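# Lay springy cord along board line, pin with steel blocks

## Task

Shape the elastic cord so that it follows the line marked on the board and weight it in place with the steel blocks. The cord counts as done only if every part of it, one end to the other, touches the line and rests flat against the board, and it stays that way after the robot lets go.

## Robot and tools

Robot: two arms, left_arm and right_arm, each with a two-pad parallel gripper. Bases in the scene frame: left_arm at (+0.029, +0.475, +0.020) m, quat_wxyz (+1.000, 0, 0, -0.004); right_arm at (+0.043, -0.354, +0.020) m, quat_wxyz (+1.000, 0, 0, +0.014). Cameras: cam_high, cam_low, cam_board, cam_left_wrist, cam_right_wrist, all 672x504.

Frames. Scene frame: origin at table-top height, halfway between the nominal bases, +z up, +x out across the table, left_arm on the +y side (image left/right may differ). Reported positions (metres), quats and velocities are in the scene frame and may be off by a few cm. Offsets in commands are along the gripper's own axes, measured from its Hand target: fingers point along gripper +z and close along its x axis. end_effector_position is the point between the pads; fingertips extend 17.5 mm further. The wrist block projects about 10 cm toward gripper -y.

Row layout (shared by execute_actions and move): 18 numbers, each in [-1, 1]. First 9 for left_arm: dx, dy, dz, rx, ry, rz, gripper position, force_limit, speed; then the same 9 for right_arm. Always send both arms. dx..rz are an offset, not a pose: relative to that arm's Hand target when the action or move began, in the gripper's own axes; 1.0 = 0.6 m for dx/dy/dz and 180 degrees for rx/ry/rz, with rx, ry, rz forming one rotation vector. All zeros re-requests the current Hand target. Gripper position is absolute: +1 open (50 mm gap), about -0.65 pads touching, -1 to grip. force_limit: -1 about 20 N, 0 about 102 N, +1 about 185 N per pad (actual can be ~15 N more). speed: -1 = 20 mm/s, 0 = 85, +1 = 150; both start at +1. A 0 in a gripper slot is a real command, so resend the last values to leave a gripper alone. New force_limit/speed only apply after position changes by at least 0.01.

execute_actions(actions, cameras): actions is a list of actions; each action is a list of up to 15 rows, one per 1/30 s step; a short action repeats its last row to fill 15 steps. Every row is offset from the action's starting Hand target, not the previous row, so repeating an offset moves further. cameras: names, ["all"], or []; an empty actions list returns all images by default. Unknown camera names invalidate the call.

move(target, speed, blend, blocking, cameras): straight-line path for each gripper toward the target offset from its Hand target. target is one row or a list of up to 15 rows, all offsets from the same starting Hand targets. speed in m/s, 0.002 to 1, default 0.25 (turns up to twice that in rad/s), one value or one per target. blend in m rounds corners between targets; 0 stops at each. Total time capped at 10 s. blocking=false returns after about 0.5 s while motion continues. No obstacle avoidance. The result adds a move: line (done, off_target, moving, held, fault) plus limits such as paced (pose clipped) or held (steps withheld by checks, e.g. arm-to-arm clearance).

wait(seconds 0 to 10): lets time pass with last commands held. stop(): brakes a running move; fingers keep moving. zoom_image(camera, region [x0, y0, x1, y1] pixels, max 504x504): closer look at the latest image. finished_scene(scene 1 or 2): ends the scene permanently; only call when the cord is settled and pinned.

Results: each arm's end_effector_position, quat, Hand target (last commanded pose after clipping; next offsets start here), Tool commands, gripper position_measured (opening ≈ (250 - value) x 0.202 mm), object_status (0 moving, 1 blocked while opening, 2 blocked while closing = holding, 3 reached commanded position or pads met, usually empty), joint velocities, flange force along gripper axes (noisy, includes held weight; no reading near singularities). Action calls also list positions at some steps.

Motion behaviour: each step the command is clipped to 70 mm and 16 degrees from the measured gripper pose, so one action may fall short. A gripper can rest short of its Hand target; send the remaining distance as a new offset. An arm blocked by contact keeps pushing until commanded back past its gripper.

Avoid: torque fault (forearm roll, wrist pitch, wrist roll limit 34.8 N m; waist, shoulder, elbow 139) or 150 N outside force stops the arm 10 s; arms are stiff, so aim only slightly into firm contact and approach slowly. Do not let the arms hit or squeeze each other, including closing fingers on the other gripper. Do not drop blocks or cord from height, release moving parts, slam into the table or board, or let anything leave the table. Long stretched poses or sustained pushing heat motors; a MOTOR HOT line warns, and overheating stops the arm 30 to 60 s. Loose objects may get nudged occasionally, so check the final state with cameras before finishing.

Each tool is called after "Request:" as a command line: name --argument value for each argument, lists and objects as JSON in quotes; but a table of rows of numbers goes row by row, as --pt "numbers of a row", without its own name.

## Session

Request:
execute_actions --actions '[]'

Request:
zoom_image --camera "cam_board" --region '[100, 100, 604, 400]'

Scene clock: 0.00 s.
left_arm: end_effector_position=(+0.5911, +0.2406, +0.1972) position_measured=3 object_status=3 end_effector_quat_wxyz=(+0.229, +0.744, +0.127, +0.615) | right_arm: end_effector_position=(+0.2689, -0.4620, +0.3809) position_measured=3 object_status=3 end_effector_quat_wxyz=(-0.260, +0.909, +0.199, -0.258)
Joint positions: left_arm=[-0.84 0.143 -0.603 -2.185 -0.839 1.445] | right_arm=[-0.264 0.037 0.124 -0.324 -2.352 -1.05]
Joint velocities: within noise
Flange force (N): no reading
Hand target: left_arm +0.5911, +0.2406, +0.1972; +0.229, +0.744, +0.127, +0.615 | right_arm +0.2689, -0.4620, +0.3809; -0.260, +0.909, +0.199, -0.258
Tool commands: left_gripper/position=+1.0 left_gripper/force_limit=+1.0 left_gripper/speed=+1.0 right_gripper/position=+1.0 right_gripper/force_limit=+1.0 right_gripper/speed=+1.0

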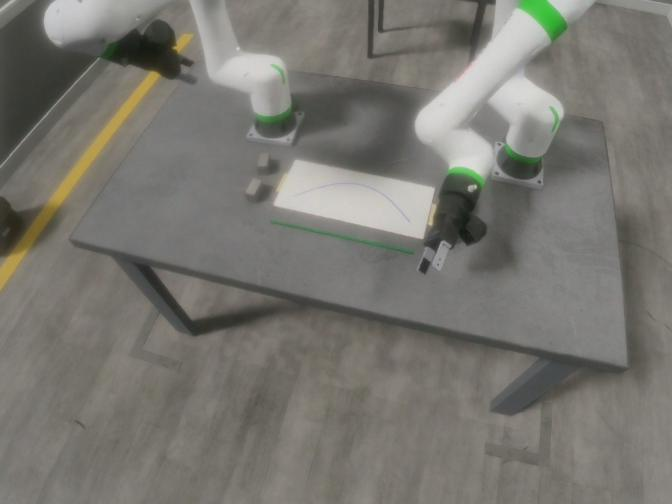

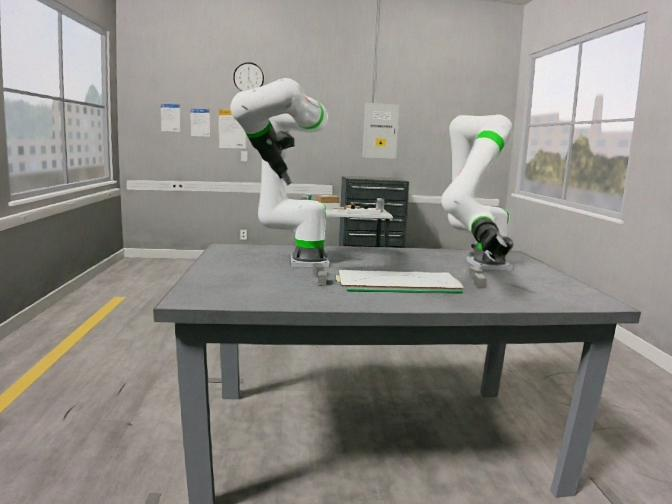

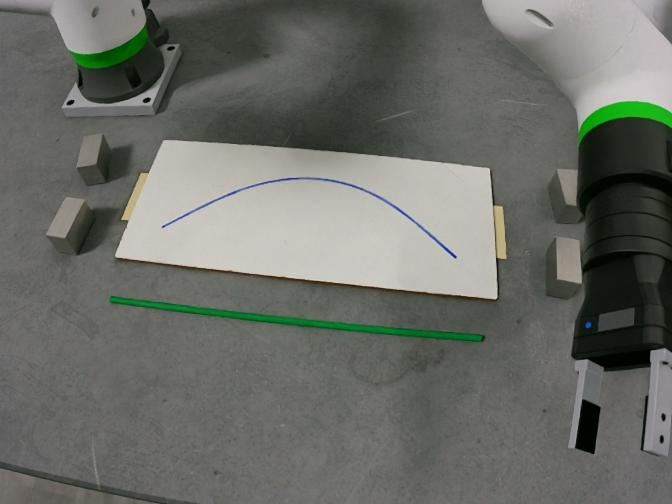

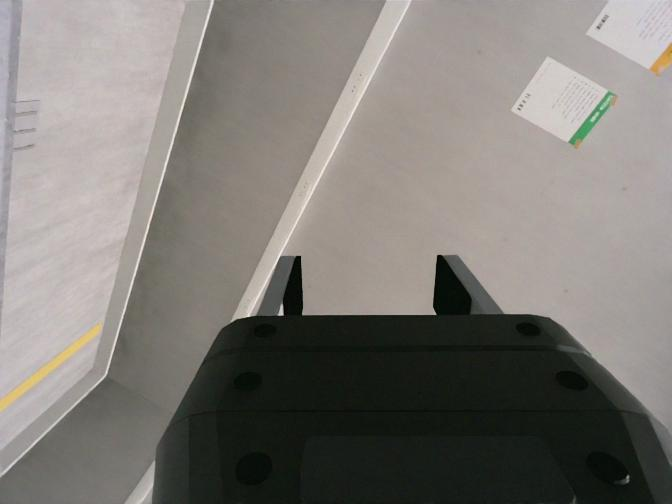

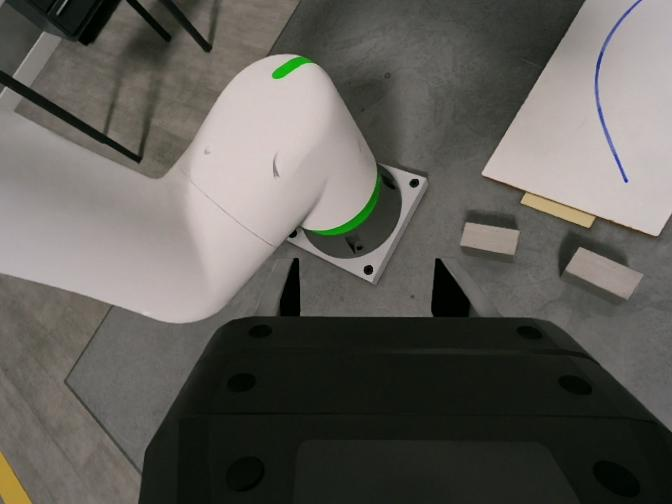

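Scaled by 1.000.

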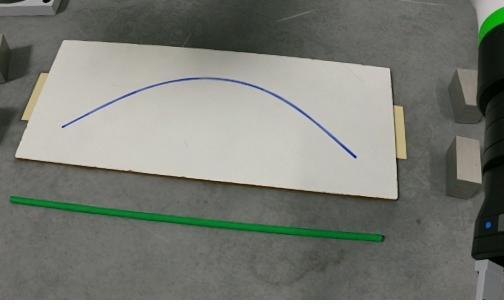

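Request:
move --target '[-0.0326,-0.0519,-0.4228,0.4186,-0.2259,-0.2862,1,0.5,-0.5,0.2984,-0.0137,0.2738,-0.2479,0.0161,-0.3034,1,0.5,-0.5]' --speed 0.6 --cameras '["cam_board","cam_left_wrist","cam_right_wrist"]'

Scene clock: 15.60 s.
left_arm: end_effector_position=(+0.3430, +0.3049, +0.2003) position_measured=3 object_status=3 end_effector_quat_wxyz=(+0.000, +0.752, +0.659, +0.000) | right_arm: end_effector_position=(+0.3140, -0.3060, +0.1999) position_measured=3 object_status=3 end_effector_quat_wxyz=(+0.000, +0.754, +0.657, +0.000)
Joint positions: left_arm=[-0.117 -0.216 -0.428 0 -1.358 -0.006] | right_arm=[0.638 -0.464 -0.597 0 -1.437 -0.805]
Flange force (N): left_arm=[-0.1 1.1 0.8] | right_arm=[-1.1 -8.1 2.6]
Hand target: left_arm +0.3430, +0.3049, +0.2003; +0.000, +0.752, +0.659, +0.000 | right_arm +0.3140, -0.3060, +0.1999; +0.000, +0.754, +0.657, +0.000
Off the commanded pose: left_arm 0.000 m, 0 deg | right_arm 0.000 m, 0 deg.
move: done; limits=paced
Images, in order (width x height): cam_board 672x504, cam_left_wrist 672x504, cam_right_wrist 672x504.

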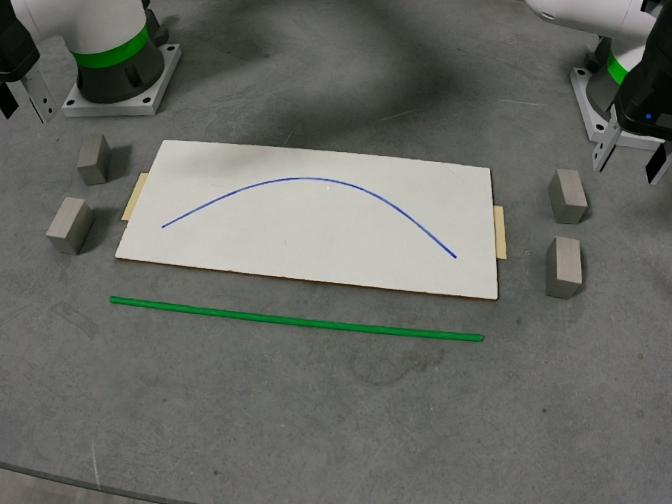

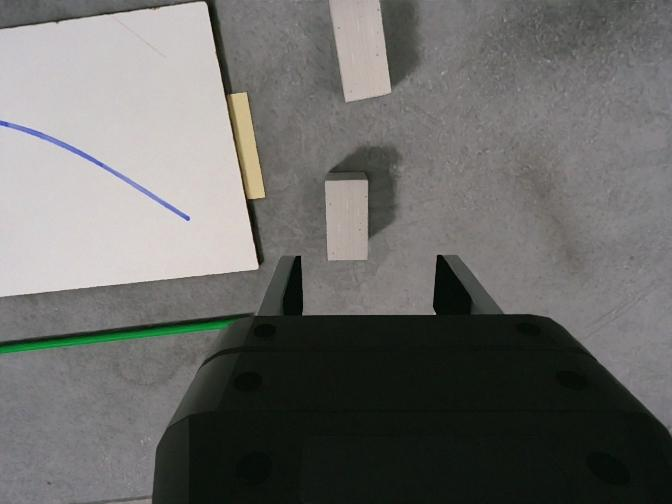

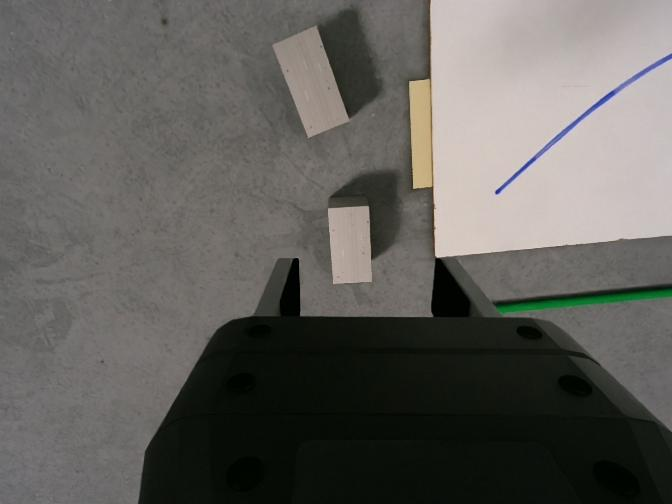

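Request:
move --pt "-0.006 0.0225 0.18 0 0 0 1 0.5 -0.5 0.002 0.0528 0.18 0 0 -0.0083 1 0.5 -0.5" --pt "-0.006 0.0225 0.2817 0 0 0 1 0.5 -0.5 0.002 0.0528 0.2815 0 0 -0.0083 1 0.5 -0.5" --pt "-0.006 0.0225 0.2817 0 0 0 -1 -0.6 0 0.002 0.0528 0.2815 0 0 -0.0083 -1 -0.6 0" --pt "-0.006 0.0225 0.1338 0 0 0 -1 -0.6 0 0.002 0.0528 0.1338 0 0 -0.0083 -1 -0.6 0" --speed '[0.4,0.2,0.2,0.25]' --cameras '["cam_left_wrist","cam_right_wrist"]'

Scene clock: 40.40 s.
left_arm: end_effector_position=(+0.3559, +0.2996, +0.1200) position_measured=103 object_status=2 end_effector_quat_wxyz=(+0.000, +0.752, +0.659, +0.000) | right_arm: end_effector_position=(+0.3455, -0.3092, +0.1196) position_measured=104 object_status=2 end_effector_quat_wxyz=(+0.000, +0.745, +0.667, +0.000)
Joint positions: left_arm=[-0.128 -0.107 -0.534 0 -1.143 0.004] | right_arm=[0.557 -0.3 -0.687 0 -1.183 -0.697]
Flange force (N): left_arm=[0.7 -0.9 5.5] | right_arm=[-0.8 -8.8 6.2]
Hand target: left_arm +0.3559, +0.2996, +0.1200; +0.000, +0.752, +0.659, +0.000 | right_arm +0.3455, -0.3092, +0.1197; +0.000, +0.745, +0.667, +0.000
Off the commanded pose: left_arm 0.000 m, 0 deg | right_arm 0.000 m, 0 deg.
move: done
Images, in order (width x height): cam_left_wrist 672x504, cam_right_wrist 672x504.

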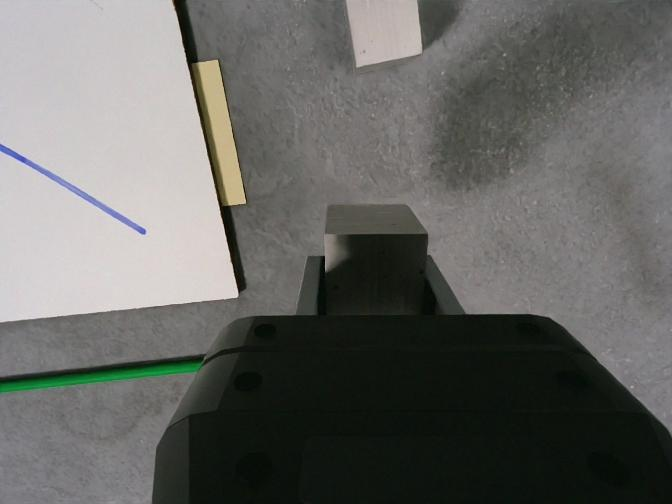

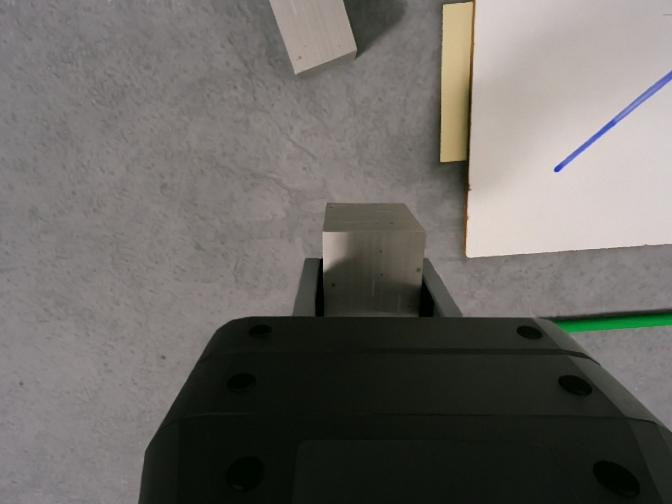

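Request:
move --pt "-0.1986 -0.0063 0 0 0 -0.297 -1 -0.6 0 0.1803 -0.0663 0 0 0 0.2417 -1 -0.6 0" --pt "-0.1986 -0.0063 0.1087 0 0 -0.297 -1 -0.6 0 0.1803 -0.0663 0.108 0 0 0.2417 -1 -0.6 0" --speed '[0.35,0.2]' --blend 0.02 --cameras '["cam_left_wrist","cam_right_wrist"]'

Scene clock: 47.07 s.
left_arm: end_effector_position=(+0.3366, +0.1820, +0.0548) position_measured=103 object_status=2 end_effector_quat_wxyz=(+0.000, +0.375, +0.927, +0.000) | right_arm: end_effector_position=(+0.3180, -0.1972, +0.0549) position_measured=104 object_status=2 end_effector_quat_wxyz=(+0.000, +0.939, +0.343, +0.000)
Joint positions: left_arm=[-0.443 0.121 -0.478 0 -0.971 1.253] | right_arm=[0.912 -0.167 -0.759 0 -0.979 -1.812]
Flange force (N): left_arm=[0.6 0.4 5.7] | right_arm=[-8.9 -3.4 3.9]
Hand target: left_arm +0.3366, +0.1819, +0.0548; +0.000, +0.375, +0.927, +0.000 | right_arm +0.3180, -0.1972, +0.0549; +0.000, +0.939, +0.343, +0.000
Off the commanded pose: left_arm 0.000 m, 0 deg | right_arm 0.000 m, 0 deg.
move: done
Images, in order (width x height): cam_left_wrist 672x504, cam_right_wrist 672x504.

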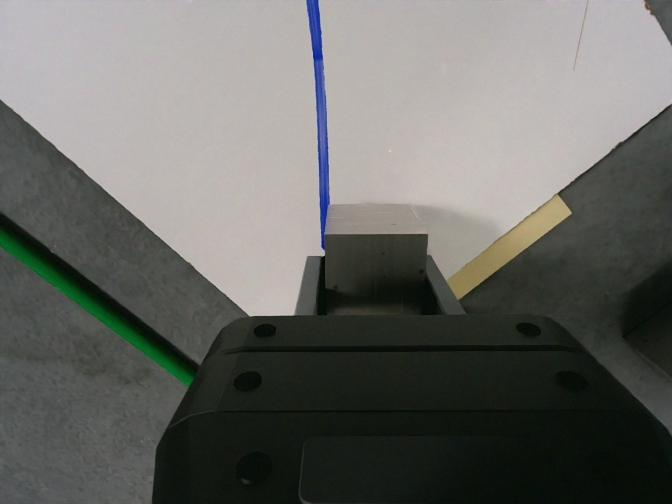

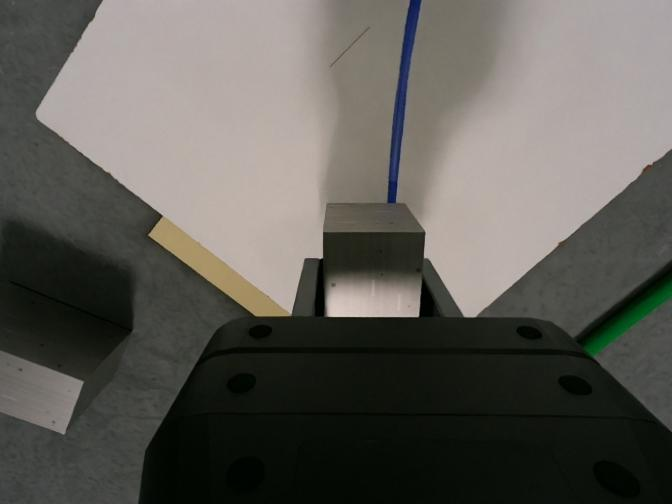

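Request:
move --pt "0.0028 0 0 0 0 0.011 -1 -0.6 0 -0.0058 0 0 0 0 0.0056 -1 -0.6 0" --pt "0.0028 0 0.0282 0 0 0.011 -1 -0.6 0 -0.0058 0 0.0285 0 0 0.0056 -1 -0.6 0" --pt "0.0028 0 0.0282 0 0 0.011 1 0.5 -0.5 -0.0058 0 0.0285 0 0 0.0056 1 0.5 -0.5" --pt "0.0028 0 -0.2 0 0 0.011 1 0.5 -0.5 -0.0058 0 -0.2 0 0 0.0056 1 0.5 -0.5" --speed '[0.05,0.06,0.1,0.25]' --cameras '["cam_board","cam_left_wrist","cam_right_wrist"]'

Scene clock: 62.00 s.
left_arm: end_effector_position=(+0.3354, +0.1831, +0.1747) position_measured=3 object_status=3 end_effector_quat_wxyz=(+0.000, +0.391, +0.920, +0.000) | right_arm: end_effector_position=(+0.3153, -0.1995, +0.1748) position_measured=3 object_status=3 end_effector_quat_wxyz=(+0.000, +0.942, +0.335, +0.000)
Joint positions: left_arm=[-0.442 -0.021 -0.317 0 -1.274 1.217] | right_arm=[0.915 -0.328 -0.572 0 -1.327 -1.832]
Flange force (N): left_arm=[0.8 0.2 0.3] | right_arm=[-6.9 -2.4 1.6]
Hand target: left_arm +0.3354, +0.1831, +0.1748; +0.000, +0.391, +0.920, +0.000 | right_arm +0.3153, -0.1995, +0.1749; +0.000, +0.942, +0.335, +0.000
Off the commanded pose: left_arm 0.000 m, 0 deg | right_arm 0.000 m, 0 deg.
move: done
Images, in order (width x height): cam_board 672x504, cam_left_wrist 672x504, cam_right_wrist 672x504.

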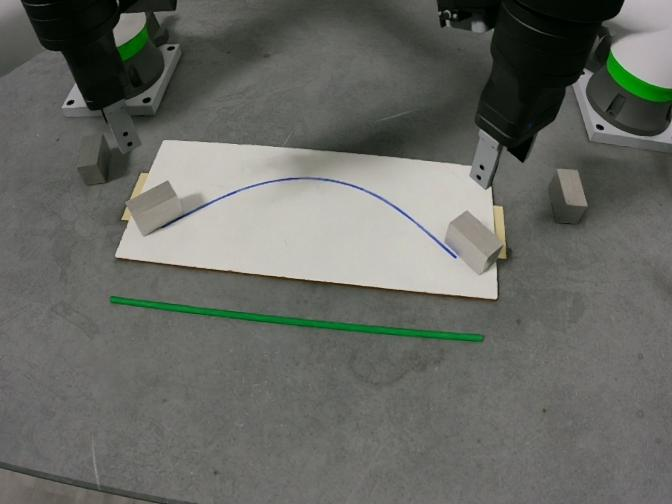

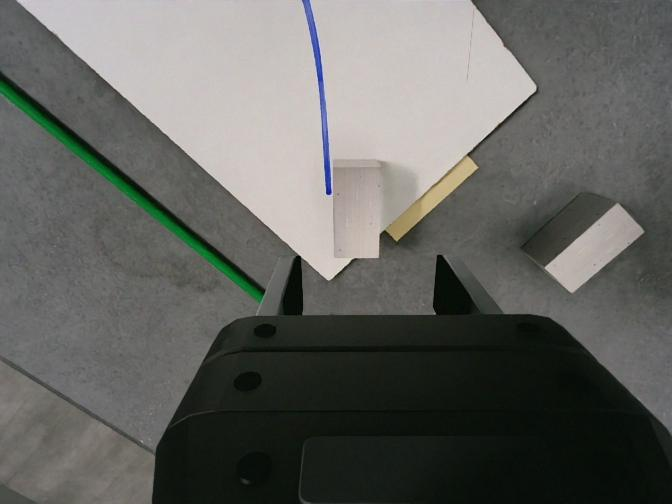

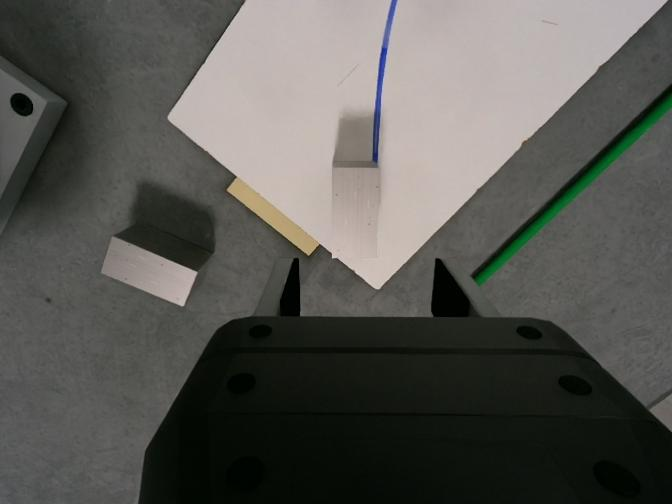

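Request:
move --pt "0 0 0.2283 0 0 0 1 0.5 -0.5 0 0 0.2283 0 0 0 1 0.5 -0.5" --pt "0 0 0.2283 0 0 0 -1 -0.6 0 0 0 0.2283 0 0 0 -1 -0.6 0" --pt "0 0 0.2265 0 0 0 -1 -0.6 0 0 0 0.2265 0 0 0 -1 -0.6 0" --pt "-0.0029 0 0.2265 0 0 -0.0194 -1 -0.6 0 -0.0067 0 0.2265 0 0 0.0083 -1 -0.6 0" --pt "-0.0029 0 0.2283 0 0 -0.0194 1 0.5 -0.5 -0.0067 0 0.2283 0 0 0.0083 1 0.5 -0.5" --speed 0.2

Request:
move --target '[0,0,-0.2283,0,0,0,1,0.5,-0.5,0,0,-0.2283,0,0,0,1,0.5,-0.5]' --speed 0.25 --cameras '["cam_left_wrist","cam_right_wrist"]'

Scene clock: 84.03 s.
left_arm: end_effector_position=(+0.3366, +0.1819, +0.0378) position_measured=3 object_status=3 end_effector_quat_wxyz=(+0.000, +0.363, +0.932, +0.000) | right_arm: end_effector_position=(+0.3122, -0.2020, +0.0379) position_measured=3 object_status=3 end_effector_quat_wxyz=(+0.000, +0.947, +0.322, +0.000)
Joint positions: left_arm=[-0.443 0.149 -0.495 0 -0.927 1.28] | right_arm=[0.919 -0.156 -0.798 0 -0.928 -1.862]
Flange force (N): left_arm=[1.6 0.3 0.1] | right_arm=[-8.1 -2.9 -1.7]
Hand target: left_arm +0.3366, +0.1819, +0.0378; +0.000, +0.363, +0.932, +0.000 | right_arm +0.3122, -0.2020, +0.0379; +0.000, +0.947, +0.322, +0.000
Off the commanded pose: left_arm 0.000 m, 0 deg | right_arm 0.000 m, 0 deg.
move: done

Scene clock: 85.17 s.
left_arm: end_effector_position=(+0.3366, +0.1819, +0.1747) position_measured=3 object_status=3 end_effector_quat_wxyz=(+0.000, +0.363, +0.932, +0.000) | right_arm: end_effector_position=(+0.3122, -0.2020, +0.1748) position_measured=3 object_status=3 end_effector_quat_wxyz=(+0.000, +0.947, +0.322, +0.000)
Joint positions: left_arm=[-0.444 -0.016 -0.313 0 -1.274 1.28] | right_arm=[0.919 -0.341 -0.58 0 -1.331 -1.862]
Flange force (N): left_arm=[0.4 0.0 -0.3] | right_arm=[-8.2 -2.3 2.0]
Hand target: left_arm +0.3366, +0.1819, +0.1748; +0.000, +0.363, +0.932, +0.000 | right_arm +0.3122, -0.2020, +0.1749; +0.000, +0.947, +0.322, +0.000
Off the commanded pose: left_arm 0.000 m, 0 deg | right_arm 0.000 m, 0 deg.
move: done
Images, in order (width x height): cam_left_wrist 672x504, cam_right_wrist 672x504.

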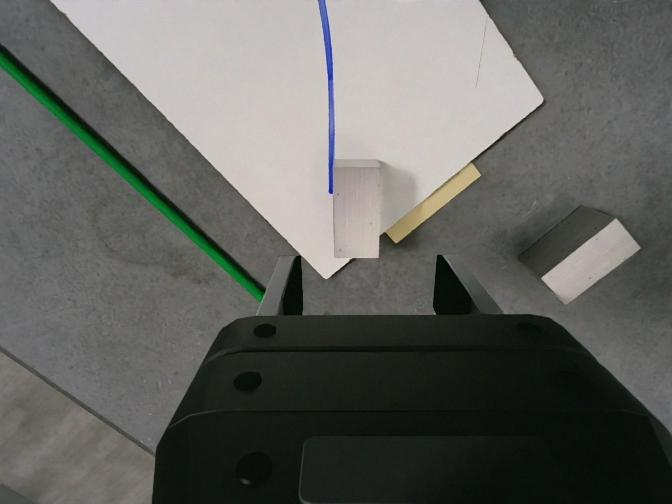

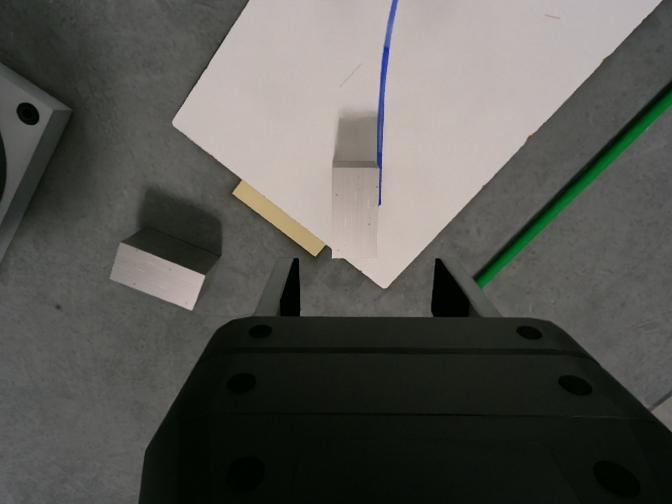

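Request:
move --pt "0.2631 0.0617 0.1 0 0 0.2522 1 0.5 -0.5 -0.2298 0.0766 0.1 0 0 -0.366 1 0.5 -0.5" --pt "0.2631 0.0617 0.2393 0 0 0.2522 1 0.5 -0.5 -0.2298 0.0766 0.24 0 0 -0.366 1 0.5 -0.5" --pt "0.2631 0.0617 0.2393 0 0 0.2522 -1 -0.6 0 -0.2298 0.0766 0.24 0 0 -0.366 -1 -0.6 0" --pt "0.2631 0.0617 0.09 0 0 0.2522 -1 -0.6 0 -0.2298 0.0766 0.09 0 0 -0.366 -1 -0.6 0" --speed '[0.4,0.2,0.2,0.25]' --cameras '["cam_left_wrist","cam_right_wrist"]'

Scene clock: 108.53 s.
left_arm: end_effector_position=(+0.2453, +0.3159, +0.1147) position_measured=3 object_status=3 end_effector_quat_wxyz=(+0.000, +0.694, +0.720, +0.000) | right_arm: end_effector_position=(+0.2407, -0.3084, +0.1208) position_measured=3 object_status=3 end_effector_quat_wxyz=(+0.006, +0.671, +0.741, -0.002)
Joint positions: left_arm=[-0.123 -0.422 -0.778 0 -1.215 0.166] | right_arm=[0.918 -0.714 -0.904 0.012 -1.385 -0.849]
Flange force (N): left_arm=[3.3 -1.6 -0.9] | right_arm=no reading
Hand target: left_arm +0.2453, +0.3159, +0.1147; +0.000, +0.694, +0.720, +0.000 (not the last commanded pose) | right_arm +0.2406, -0.3085, +0.1208; +0.006, +0.671, +0.741, -0.002 (not the last commanded pose)
Tool commands: left_gripper/position=+1.0 left_gripper/force_limit=+0.5 left_gripper/speed=-0.5 right_gripper/position=+1.0 right_gripper/force_limit=+0.5 right_gripper/speed=-0.5
Off the commanded pose: left_arm 0.006 m, 0 deg | right_arm 0.017 m, 8 deg.
move: held (right_arm; a check stopped the path), off_target (left_arm); path passed 1 of 4 targets; target 3's new numbers were not sent; limits=held
pose unreachable (right arm): on one or more control steps of this call, first in action 0 (counted from 0), this arm could not follow its commanded pose, so it was not sent that pose on those steps. It may still have moved: this result reports where it is.
cause: moving toward the commanded pose would bring two parts of the arm too close to each other (its gripper and another part of the arm, with joints 3 (elbow) to 6 (wrist roll) between them, 18 mm apart when it was first held).
Images, in order (width x height): cam_left_wrist 672x504, cam_right_wrist 672x504.

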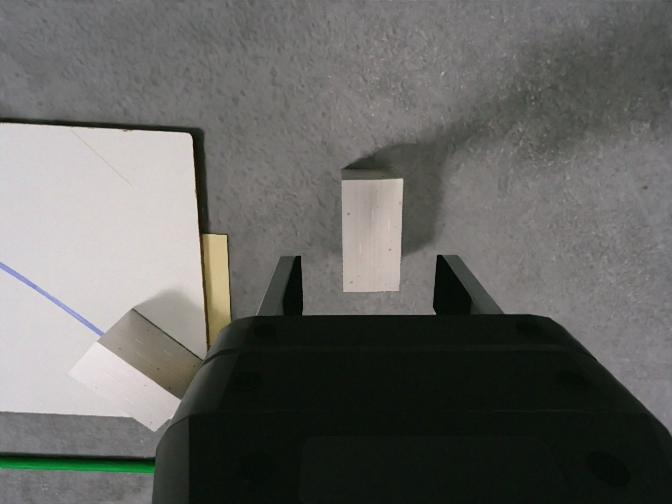

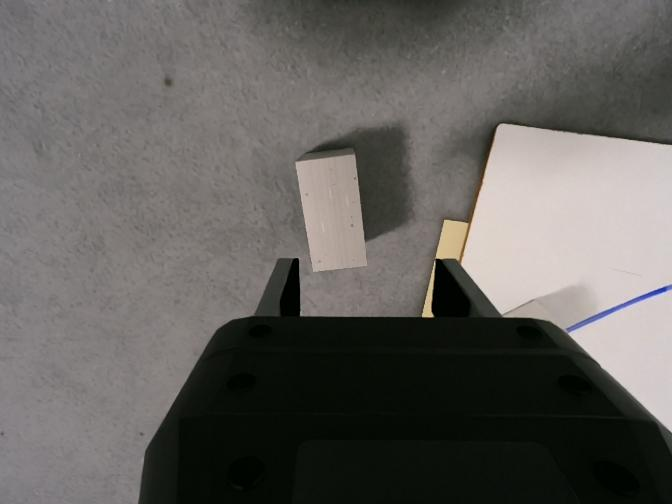

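Request:
move --pt "0.009 -0.0027 0.08 0 0 0 1 0.5 -0.5 -0.0227 -0.0202 -0.065 -0.002 0.0041 -0.5504 1 0.5 -0.5" --pt "0.009 -0.0027 0.1392 0 0 0 1 0.5 -0.5 -0.0227 -0.0202 -0.065 -0.002 0.0041 -0.5504 1 0.5 -0.5" --pt "0.009 -0.0027 0.1392 0 0 0 -1 -0.6 0 -0.0227 -0.0202 -0.065 -0.002 0.0041 -0.5504 1 0.5 -0.5" --pt "0.009 -0.0027 -0.01 0 0 0 -1 -0.6 0 -0.0227 -0.0202 -0.065 -0.002 0.0041 -0.5504 1 0.5 -0.5" --speed '[0.5,0.2,0.2,0.25]'

Request:
move --target '[0,0,0,0,0,0,-1,-0.6,0,0,0,0,0,0,-0.4906,1,0.5,-0.5]' --speed 0.6 --cameras '["cam_left_wrist","cam_right_wrist"]'

Scene clock: 121.97 s.
left_arm: end_effector_position=(+0.2447, +0.3178, +0.0977) position_measured=3 object_status=3 end_effector_quat_wxyz=(+0.000, +0.694, +0.720, +0.000) | right_arm: end_effector_position=(+0.2386, -0.3111, +0.1279) position_measured=3 object_status=3 end_effector_quat_wxyz=(+0.013, +0.546, +0.838, -0.002)
Joint positions: left_arm=[-0.115 -0.406 -0.811 0 -1.166 0.159] | right_arm=[0.948 -0.749 -0.904 0.026 -1.419 -0.565]
Flange force (N): left_arm=[2.9 -2.2 -1.1] | right_arm=no reading
Hand target: left_arm +0.2447, +0.3178, +0.0977; +0.000, +0.694, +0.720, +0.000 (not the last commanded pose) | right_arm +0.2386, -0.3111, +0.1279; +0.013, +0.546, +0.838, -0.002 (not the last commanded pose)
Tool commands: left_gripper/position=+1.0 left_gripper/force_limit=+0.5 left_gripper/speed=-0.5 right_gripper/position=+1.0 right_gripper/force_limit=+0.5 right_gripper/speed=-0.5
Off the commanded pose: left_arm 0.023 m, 0 deg | right_arm 0.035 m, 81 deg.
move: held (right_arm; a check stopped the path), off_target (left_arm; braked when a check withheld steps of right_arm); path passed 0 of 4 targets; target 3's new numbers were not sent; limits=held
pose unreachable (right arm): on one or more control steps of this call, first in action 0 (counted from 0), this arm could not follow its commanded pose, so it was not sent that pose on those steps. It may still have moved: this result reports where it is.
cause: moving toward the commanded pose would bring two parts of the arm too close to each other (its gripper and another part of the arm, with joints 3 (elbow) to 6 (wrist roll) between them, 4 mm apart when it was first held).

Scene clock: 122.80 s.
left_arm: end_effector_position=(+0.2447, +0.3178, +0.0977) position_measured=251 object_status=3 end_effector_quat_wxyz=(+0.000, +0.694, +0.720, +0.000) | right_arm: end_effector_position=(+0.2385, -0.3111, +0.1279) position_measured=3 object_status=3 end_effector_quat_wxyz=(+0.014, +0.527, +0.850, -0.002)
Joint positions: left_arm=[-0.115 -0.406 -0.811 0 -1.166 0.159] | right_arm=[0.952 -0.751 -0.905 0.028 -1.42 -0.525]
Flange force (N): left_arm=[3.2 -2.7 -0.3] | right_arm=no reading
Hand target: left_arm +0.2447, +0.3178, +0.0977; +0.000, +0.694, +0.720, +0.000 | right_arm +0.2385, -0.3111, +0.1279; +0.014, +0.527, +0.850, -0.002 (not the last commanded pose)
Off the commanded pose: left_arm 0.000 m, 0 deg | right_arm 0.000 m, 86 deg.
move: held (right_arm; a check stopped the path); limits=held
pose unreachable (right arm): on one or more control steps of this call, first in action 0 (counted from 0), this arm could not follow its commanded pose, so it was not sent that pose on those steps. It may still have moved: this result reports where it is.
cause: moving toward the commanded pose would bring two parts of the arm too close to each other (its gripper and another part of the arm, with joints 3 (elbow) to 6 (wrist roll) between them, 3 mm apart when it was first held).
Images, in order (width x height): cam_left_wrist 672x504, cam_right_wrist 672x504.

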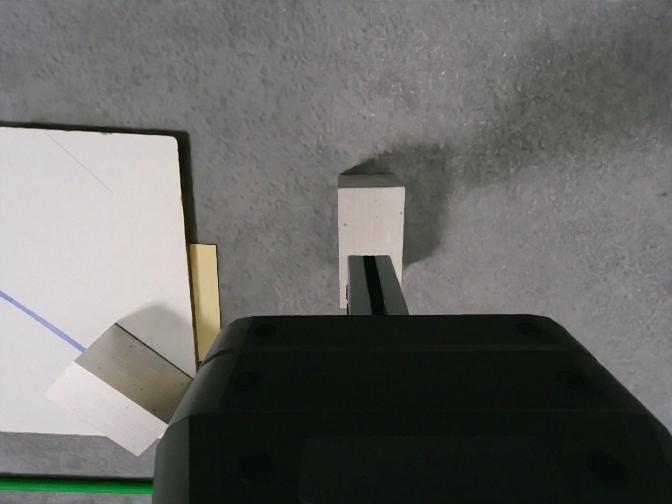

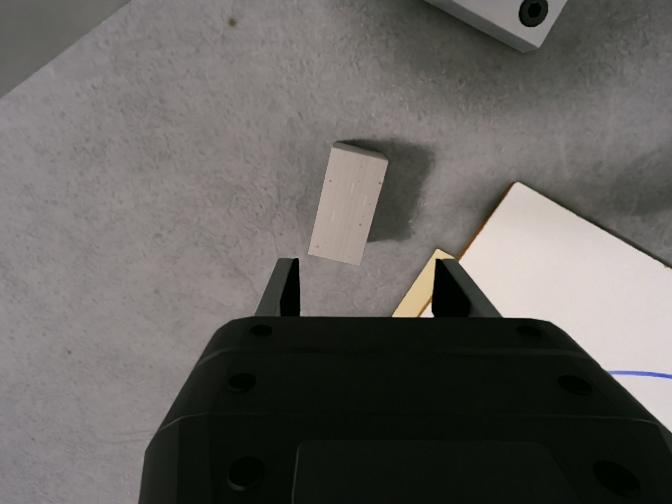

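Request:
move --pt "0.0067 0.001 0.0 0 0 0 1 0.5 -0.2 -0.1031 0.2493 -0.12 0 0 0 1 0.5 -0.5" --pt "0.0067 0.001 0.1108 0 0 0 1 0.5 -0.2 -0.1031 0.2493 -0.12 -0.0114 0.0066 -0.928 1 0.5 -0.5" --pt "0.0067 0.001 0.1108 0 0 0 -1 -0.6 0 -0.1031 0.2493 -0.12 -0.0114 0.0066 -0.928 1 0.5 -0.5" --speed '[0.3,0.5,0.5]' --cameras '["cam_left_wrist","cam_right_wrist"]'

Scene clock: 136.50 s.
left_arm: end_effector_position=(+0.2452, +0.3218, +0.0312) position_measured=104 object_status=2 end_effector_quat_wxyz=(+0.000, +0.694, +0.720, +0.000) | right_arm: end_effector_position=(+0.3985, -0.2988, +0.2031) position_measured=3 object_status=3 end_effector_quat_wxyz=(+0.000, +0.785, -0.620, +0.000)
Joint positions: left_arm=[-0.097 -0.291 -0.917 0 -0.944 0.141] | right_arm=[0.495 -0.209 -0.416 0 -1.364 2.852]
Flange force (N): left_arm=[2.0 -2.5 -1.8] | right_arm=[-1.7 8.3 2.1]
Hand target: left_arm +0.2452, +0.3218, +0.0312; +0.000, +0.694, +0.720, +0.000 | right_arm +0.3985, -0.2988, +0.2031; +0.000, +0.785, -0.620, +0.000
Off the commanded pose: left_arm 0.000 m, 0 deg | right_arm 0.000 m, 0 deg.
move: done
Images, in order (width x height): cam_left_wrist 672x504, cam_right_wrist 672x504.

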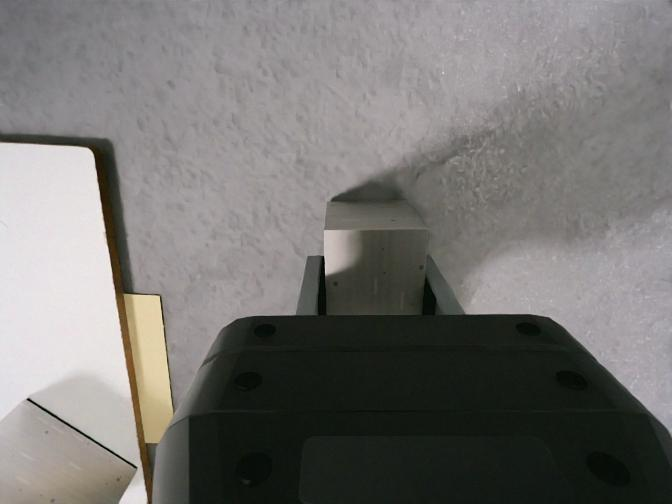

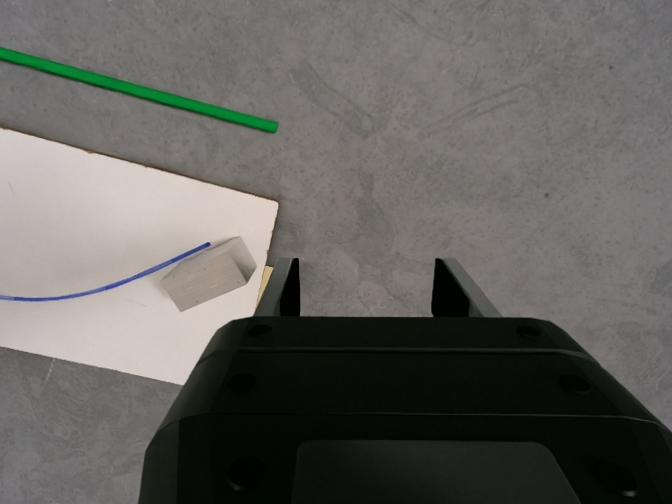

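Request:
move --pt "0 0 -0.148 0 0 0 -1 -0.6 0 -0.0255 0.2826 0.0 0 0 0 1 0.5 -0.5" --pt "-0.487 0.0553 -0.148 0 0 0.1261 -1 -0.6 0 -0.0255 0.2826 0.17 0 0 0 1 0.5 -0.5" --pt "-0.487 0.0553 -0.0572 0 0 0.1261 -1 -0.6 0 -0.0255 0.2826 0.17 0 0 0 1 0.5 -0.5" --speed '[0.35,0.4,0.2]' --cameras '["cam_left_wrist","cam_right_wrist"]'

Scene clock: 147.43 s.
left_arm: end_effector_position=(+0.2888, +0.0310, +0.0655) position_measured=104 object_status=2 end_effector_quat_wxyz=(+0.000, +0.822, +0.569, +0.000) | right_arm: end_effector_position=(+0.2299, -0.3232, +0.1012) position_measured=3 object_status=3 end_effector_quat_wxyz=(+0.000, +0.785, -0.620, +0.000)
Joint positions: left_arm=[-0.779 0.311 -0.213 0 -1.047 0.427] | right_arm=[0.889 -0.762 -0.963 -0.001 -1.37 2.457]
Flange force (N): left_arm=[2.3 -1.7 4.4] | right_arm=no reading
Hand target: left_arm +0.2888, +0.0310, +0.0655; +0.000, +0.822, +0.569, +0.000 | right_arm +0.2299, -0.3232, +0.1012; +0.000, +0.785, -0.620, +0.000
Off the commanded pose: left_arm 0.000 m, 0 deg | right_arm 0.000 m, 0 deg.
move: done; limits=paced
Images, in order (width x height): cam_left_wrist 672x504, cam_right_wrist 672x504.

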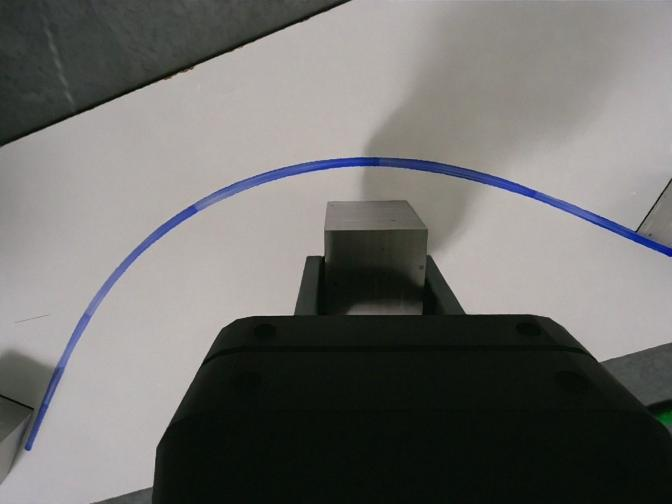

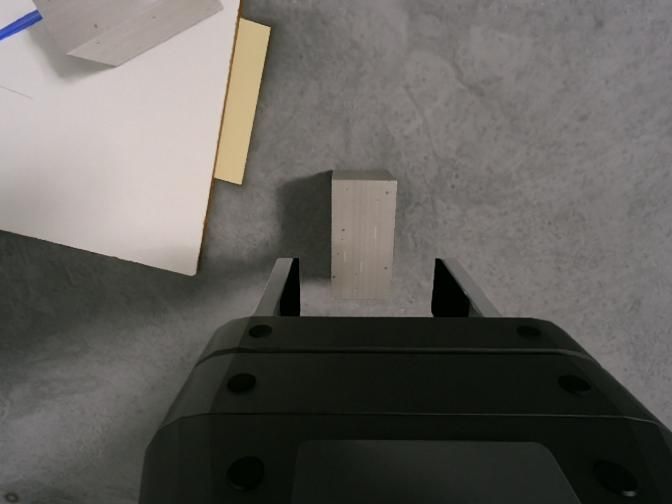

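Request:
move --pt "0 -0.008 0 0 0 0 -1 -0.6 0 0.003 -0.0075 0.04 0 0 0 1 0.5 -0.5" --pt "0 -0.008 0.046 0 0 0 -1 -0.6 0 0.003 -0.0075 0.117 0 0 0 1 0.5 -0.5" --pt "0 -0.008 0.046 0 0 0 1 0.5 -0.5 0.003 -0.0075 0.117 0 0 0 -1 -0.6 0" --pt "0 -0.008 -0.13 0 0 0 1 0.5 -0.5 0.003 -0.0075 -0.03 0 0 0 -1 -0.6 0" --speed '[0.1,0.1,0.2,0.25]' --cameras '["cam_board","cam_left_wrist","cam_right_wrist"]'

Scene clock: 162.43 s.
left_arm: end_effector_position=(+0.2843, +0.0327, +0.1435) position_measured=3 object_status=3 end_effector_quat_wxyz=(+0.000, +0.822, +0.569, +0.000) | right_arm: end_effector_position=(+0.2347, -0.3239, +0.1192) position_measured=104 object_status=2 end_effector_quat_wxyz=(+0.000, +0.785, -0.620, +0.000)
Joint positions: left_arm=[-0.783 0.221 -0.128 0 -1.222 0.43] | right_arm=[0.859 -0.75 -0.917 -0.001 -1.405 2.487]
Flange force (N): left_arm=[1.3 -1.0 0.4] | right_arm=no reading
Hand target: left_arm +0.2843, +0.0327, +0.1435; +0.000, +0.822, +0.569, +0.000 | right_arm +0.2347, -0.3239, +0.1192; +0.000, +0.785, -0.620, +0.000
Off the commanded pose: left_arm 0.000 m, 0 deg | right_arm 0.000 m, 0 deg.
move: done
Images, in order (width x height): cam_board 672x504, cam_left_wrist 672x504, cam_right_wrist 672x504.

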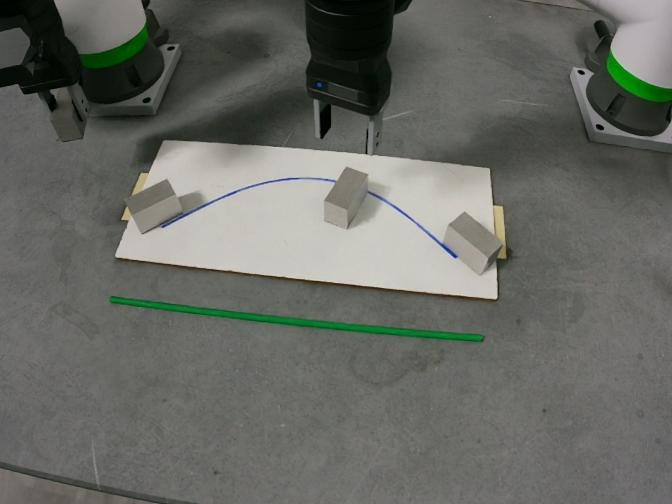

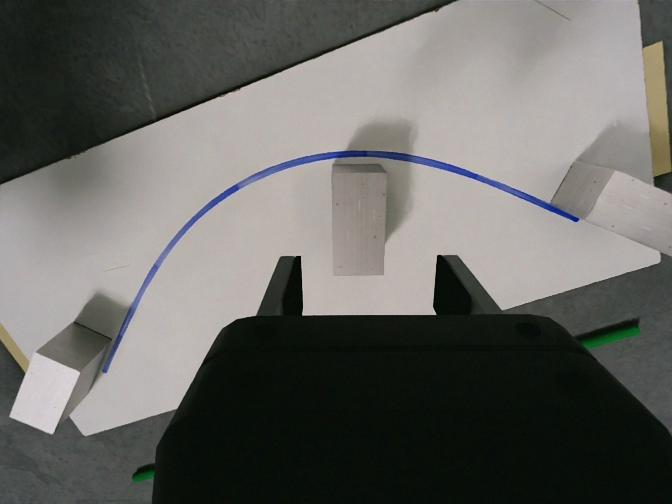

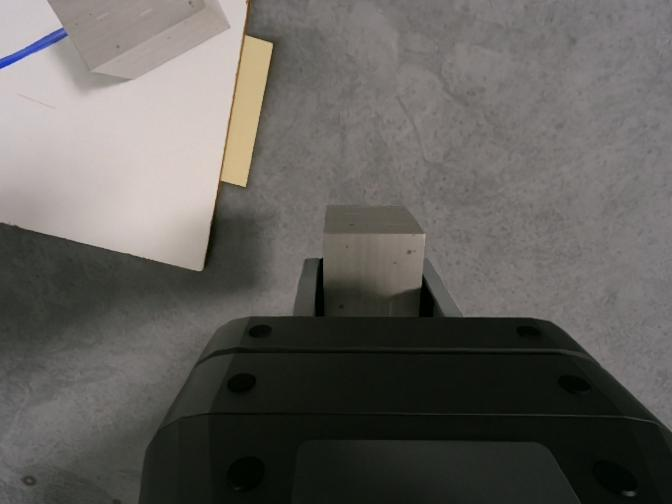

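Request:
move --pt "0.2474 0.2163 0.0 0 0 0.39 0.6 0.5 -0.2 -0.242 -0.237 -0.06 0 0 0.05 -1 -0.6 0" --pt "0.2474 0.2163 0.039 0 0 0.39 0.6 0.5 -0.2 -0.242 -0.237 -0.06 0 0 0.984 -1 -0.6 0" --speed '[0.5,0.7]' --cameras '["cam_left_wrist"]'

Request:
move --target '[0,0,0,0,0,0,0.6,0.5,-0.2,0.1855,-0.0678,0.1495,0,0,0,-1,-0.6,0]' --speed 0.3 --cameras '["cam_right_wrist"]'

Scene clock: 180.83 s.
left_arm: end_effector_position=(+0.4581, +0.1259, +0.1201) position_measured=63 object_status=3 end_effector_quat_wxyz=(+0.000, +1.000, -0.007, +0.000) | right_arm: end_effector_position=(+0.3395, -0.1497, +0.1552) position_measured=104 object_status=2 end_effector_quat_wxyz=(+0.000, +0.600, +0.800, +0.000)
Joint positions: left_arm=[-0.439 0.341 -0.031 0 -1.198 -1.139] | right_arm=[0.943 -0.174 -0.503 -0.001 -1.242 -0.688]
Flange force (N): left_arm=[-0.3 -0.4 0.5] | right_arm=[-1.9 -8.1 6.2]
Hand target: left_arm +0.4581, +0.1259, +0.1201; +0.000, +1.000, -0.007, +0.000 | right_arm +0.3395, -0.1497, +0.1551; +0.000, +0.600, +0.800, +0.000
Off the commanded pose: left_arm 0.000 m, 0 deg | right_arm 0.000 m, 0 deg.
move: done; limits=paced
Images, in order (width x height): cam_left_wrist 672x504.

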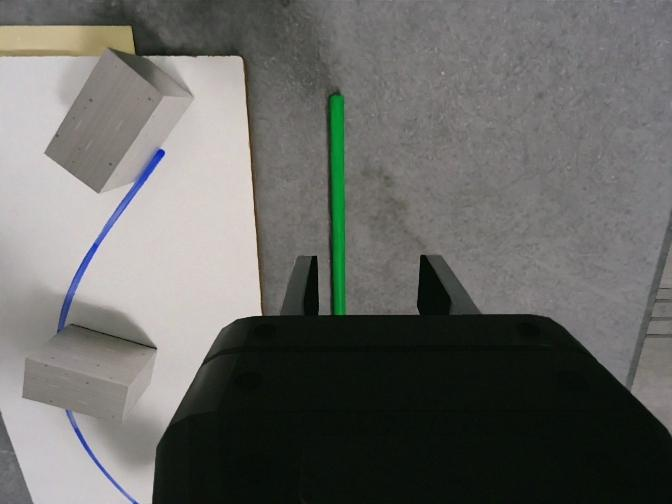

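Scene clock: 181.93 s.
left_arm: end_effector_position=(+0.4581, +0.1259, +0.1201) position_measured=63 object_status=3 end_effector_quat_wxyz=(+0.000, +1.000, -0.007, +0.000) | right_arm: end_effector_position=(+0.2692, -0.0543, +0.0655) position_measured=104 object_status=2 end_effector_quat_wxyz=(+0.000, +0.600, +0.800, +0.000)
Joint positions: left_arm=[-0.439 0.341 -0.031 0 -1.198 -1.139] | right_arm=[1.248 -0.019 -0.596 -0.001 -0.993 -0.993]
Flange force (N): left_arm=[-0.8 -0.9 0.6] | right_arm=[-4.1 -9.3 3.3]
Hand target: left_arm +0.4581, +0.1259, +0.1201; +0.000, +1.000, -0.007, +0.000 | right_arm +0.2692, -0.0543, +0.0655; +0.000, +0.600, +0.800, +0.000
Off the commanded pose: left_arm 0.000 m, 0 deg | right_arm 0.000 m, 0 deg.
move: done
Images, in order (width x height): cam_right_wrist 672x504.

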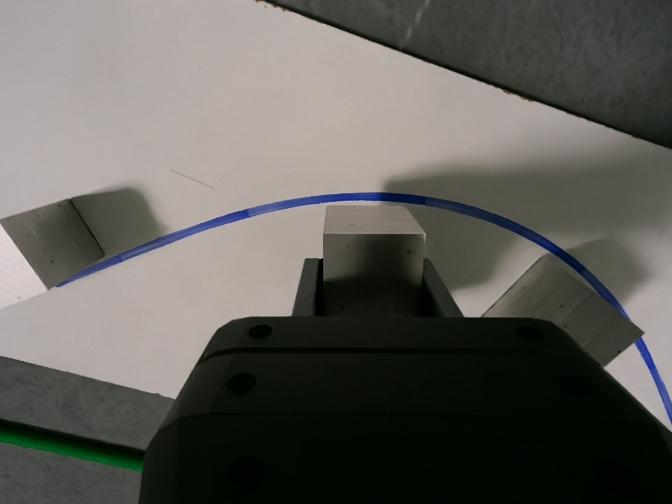

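Request:
move --pt "-0.0222 0.0092 0.05 0 0 0 0.6 0.5 -0.2 -0.018 0.0162 0 0 0 -0.0256 -1 -0.6 0" --pt "-0.0222 0.0092 0.12 0 0 0 0.6 0.5 -0.2 -0.018 0.0162 0.0463 0 0 -0.0256 -1 -0.6 0" --pt "-0.0222 0.0092 0.12 0 0 0 0.6 0.5 -0.2 -0.018 0.0162 0.0463 0 0 -0.0256 1 0.5 -0.5" --pt "-0.0222 0.0092 0.165 0 0 0 0.6 0.5 -0.2 -0.018 0.0162 -0.13 0 0 -0.0256 1 0.5 -0.5" --speed '[0.1,0.1,0.1,0.25]' --cameras '["cam_board","cam_left_wrist","cam_right_wrist"]'

Scene clock: 197.30 s.
left_arm: end_effector_position=(+0.4447, +0.1205, +0.0211) position_measured=63 object_status=3 end_effector_quat_wxyz=(+0.000, +1.000, -0.007, +0.000) | right_arm: end_effector_position=(+0.2816, -0.0619, +0.1435) position_measured=3 object_status=3 end_effector_quat_wxyz=(+0.000, +0.567, +0.824, +0.000)
Joint positions: left_arm=[-0.459 0.439 -0.155 0 -0.977 -1.119] | right_arm=[1.208 -0.115 -0.482 -0.001 -1.204 -0.872]
Flange force (N): left_arm=[-0.8 -0.9 0.8] | right_arm=[-3.5 -8.8 1.0]
Hand target: left_arm +0.4447, +0.1205, +0.0211; +0.000, +1.000, -0.007, +0.000 | right_arm +0.2816, -0.0619, +0.1435; +0.000, +0.567, +0.824, +0.000
Off the commanded pose: left_arm 0.000 m, 0 deg | right_arm 0.000 m, 0 deg.
move: done
Images, in order (width x height): cam_board 672x504, cam_left_wrist 672x504, cam_right_wrist 672x504.

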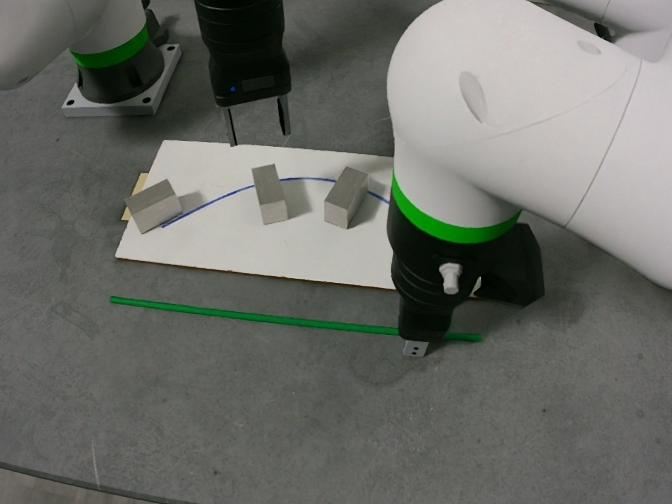

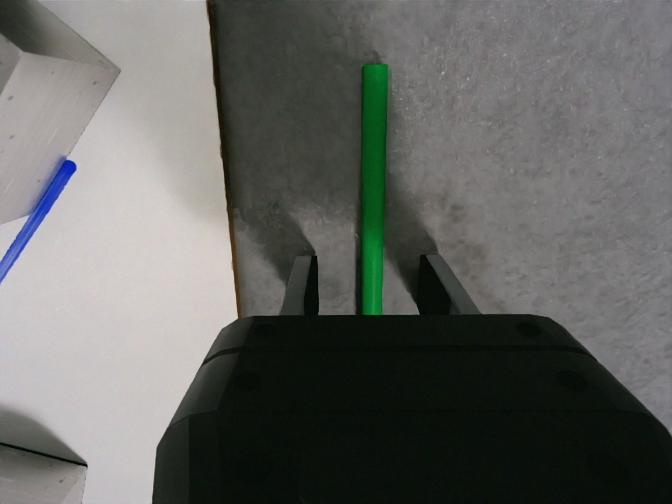

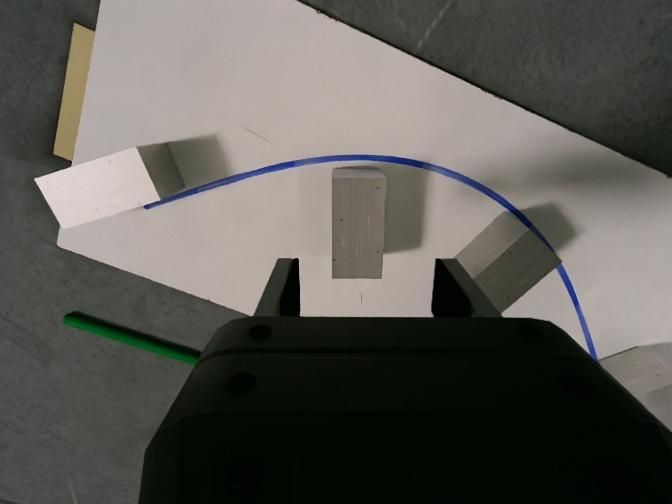

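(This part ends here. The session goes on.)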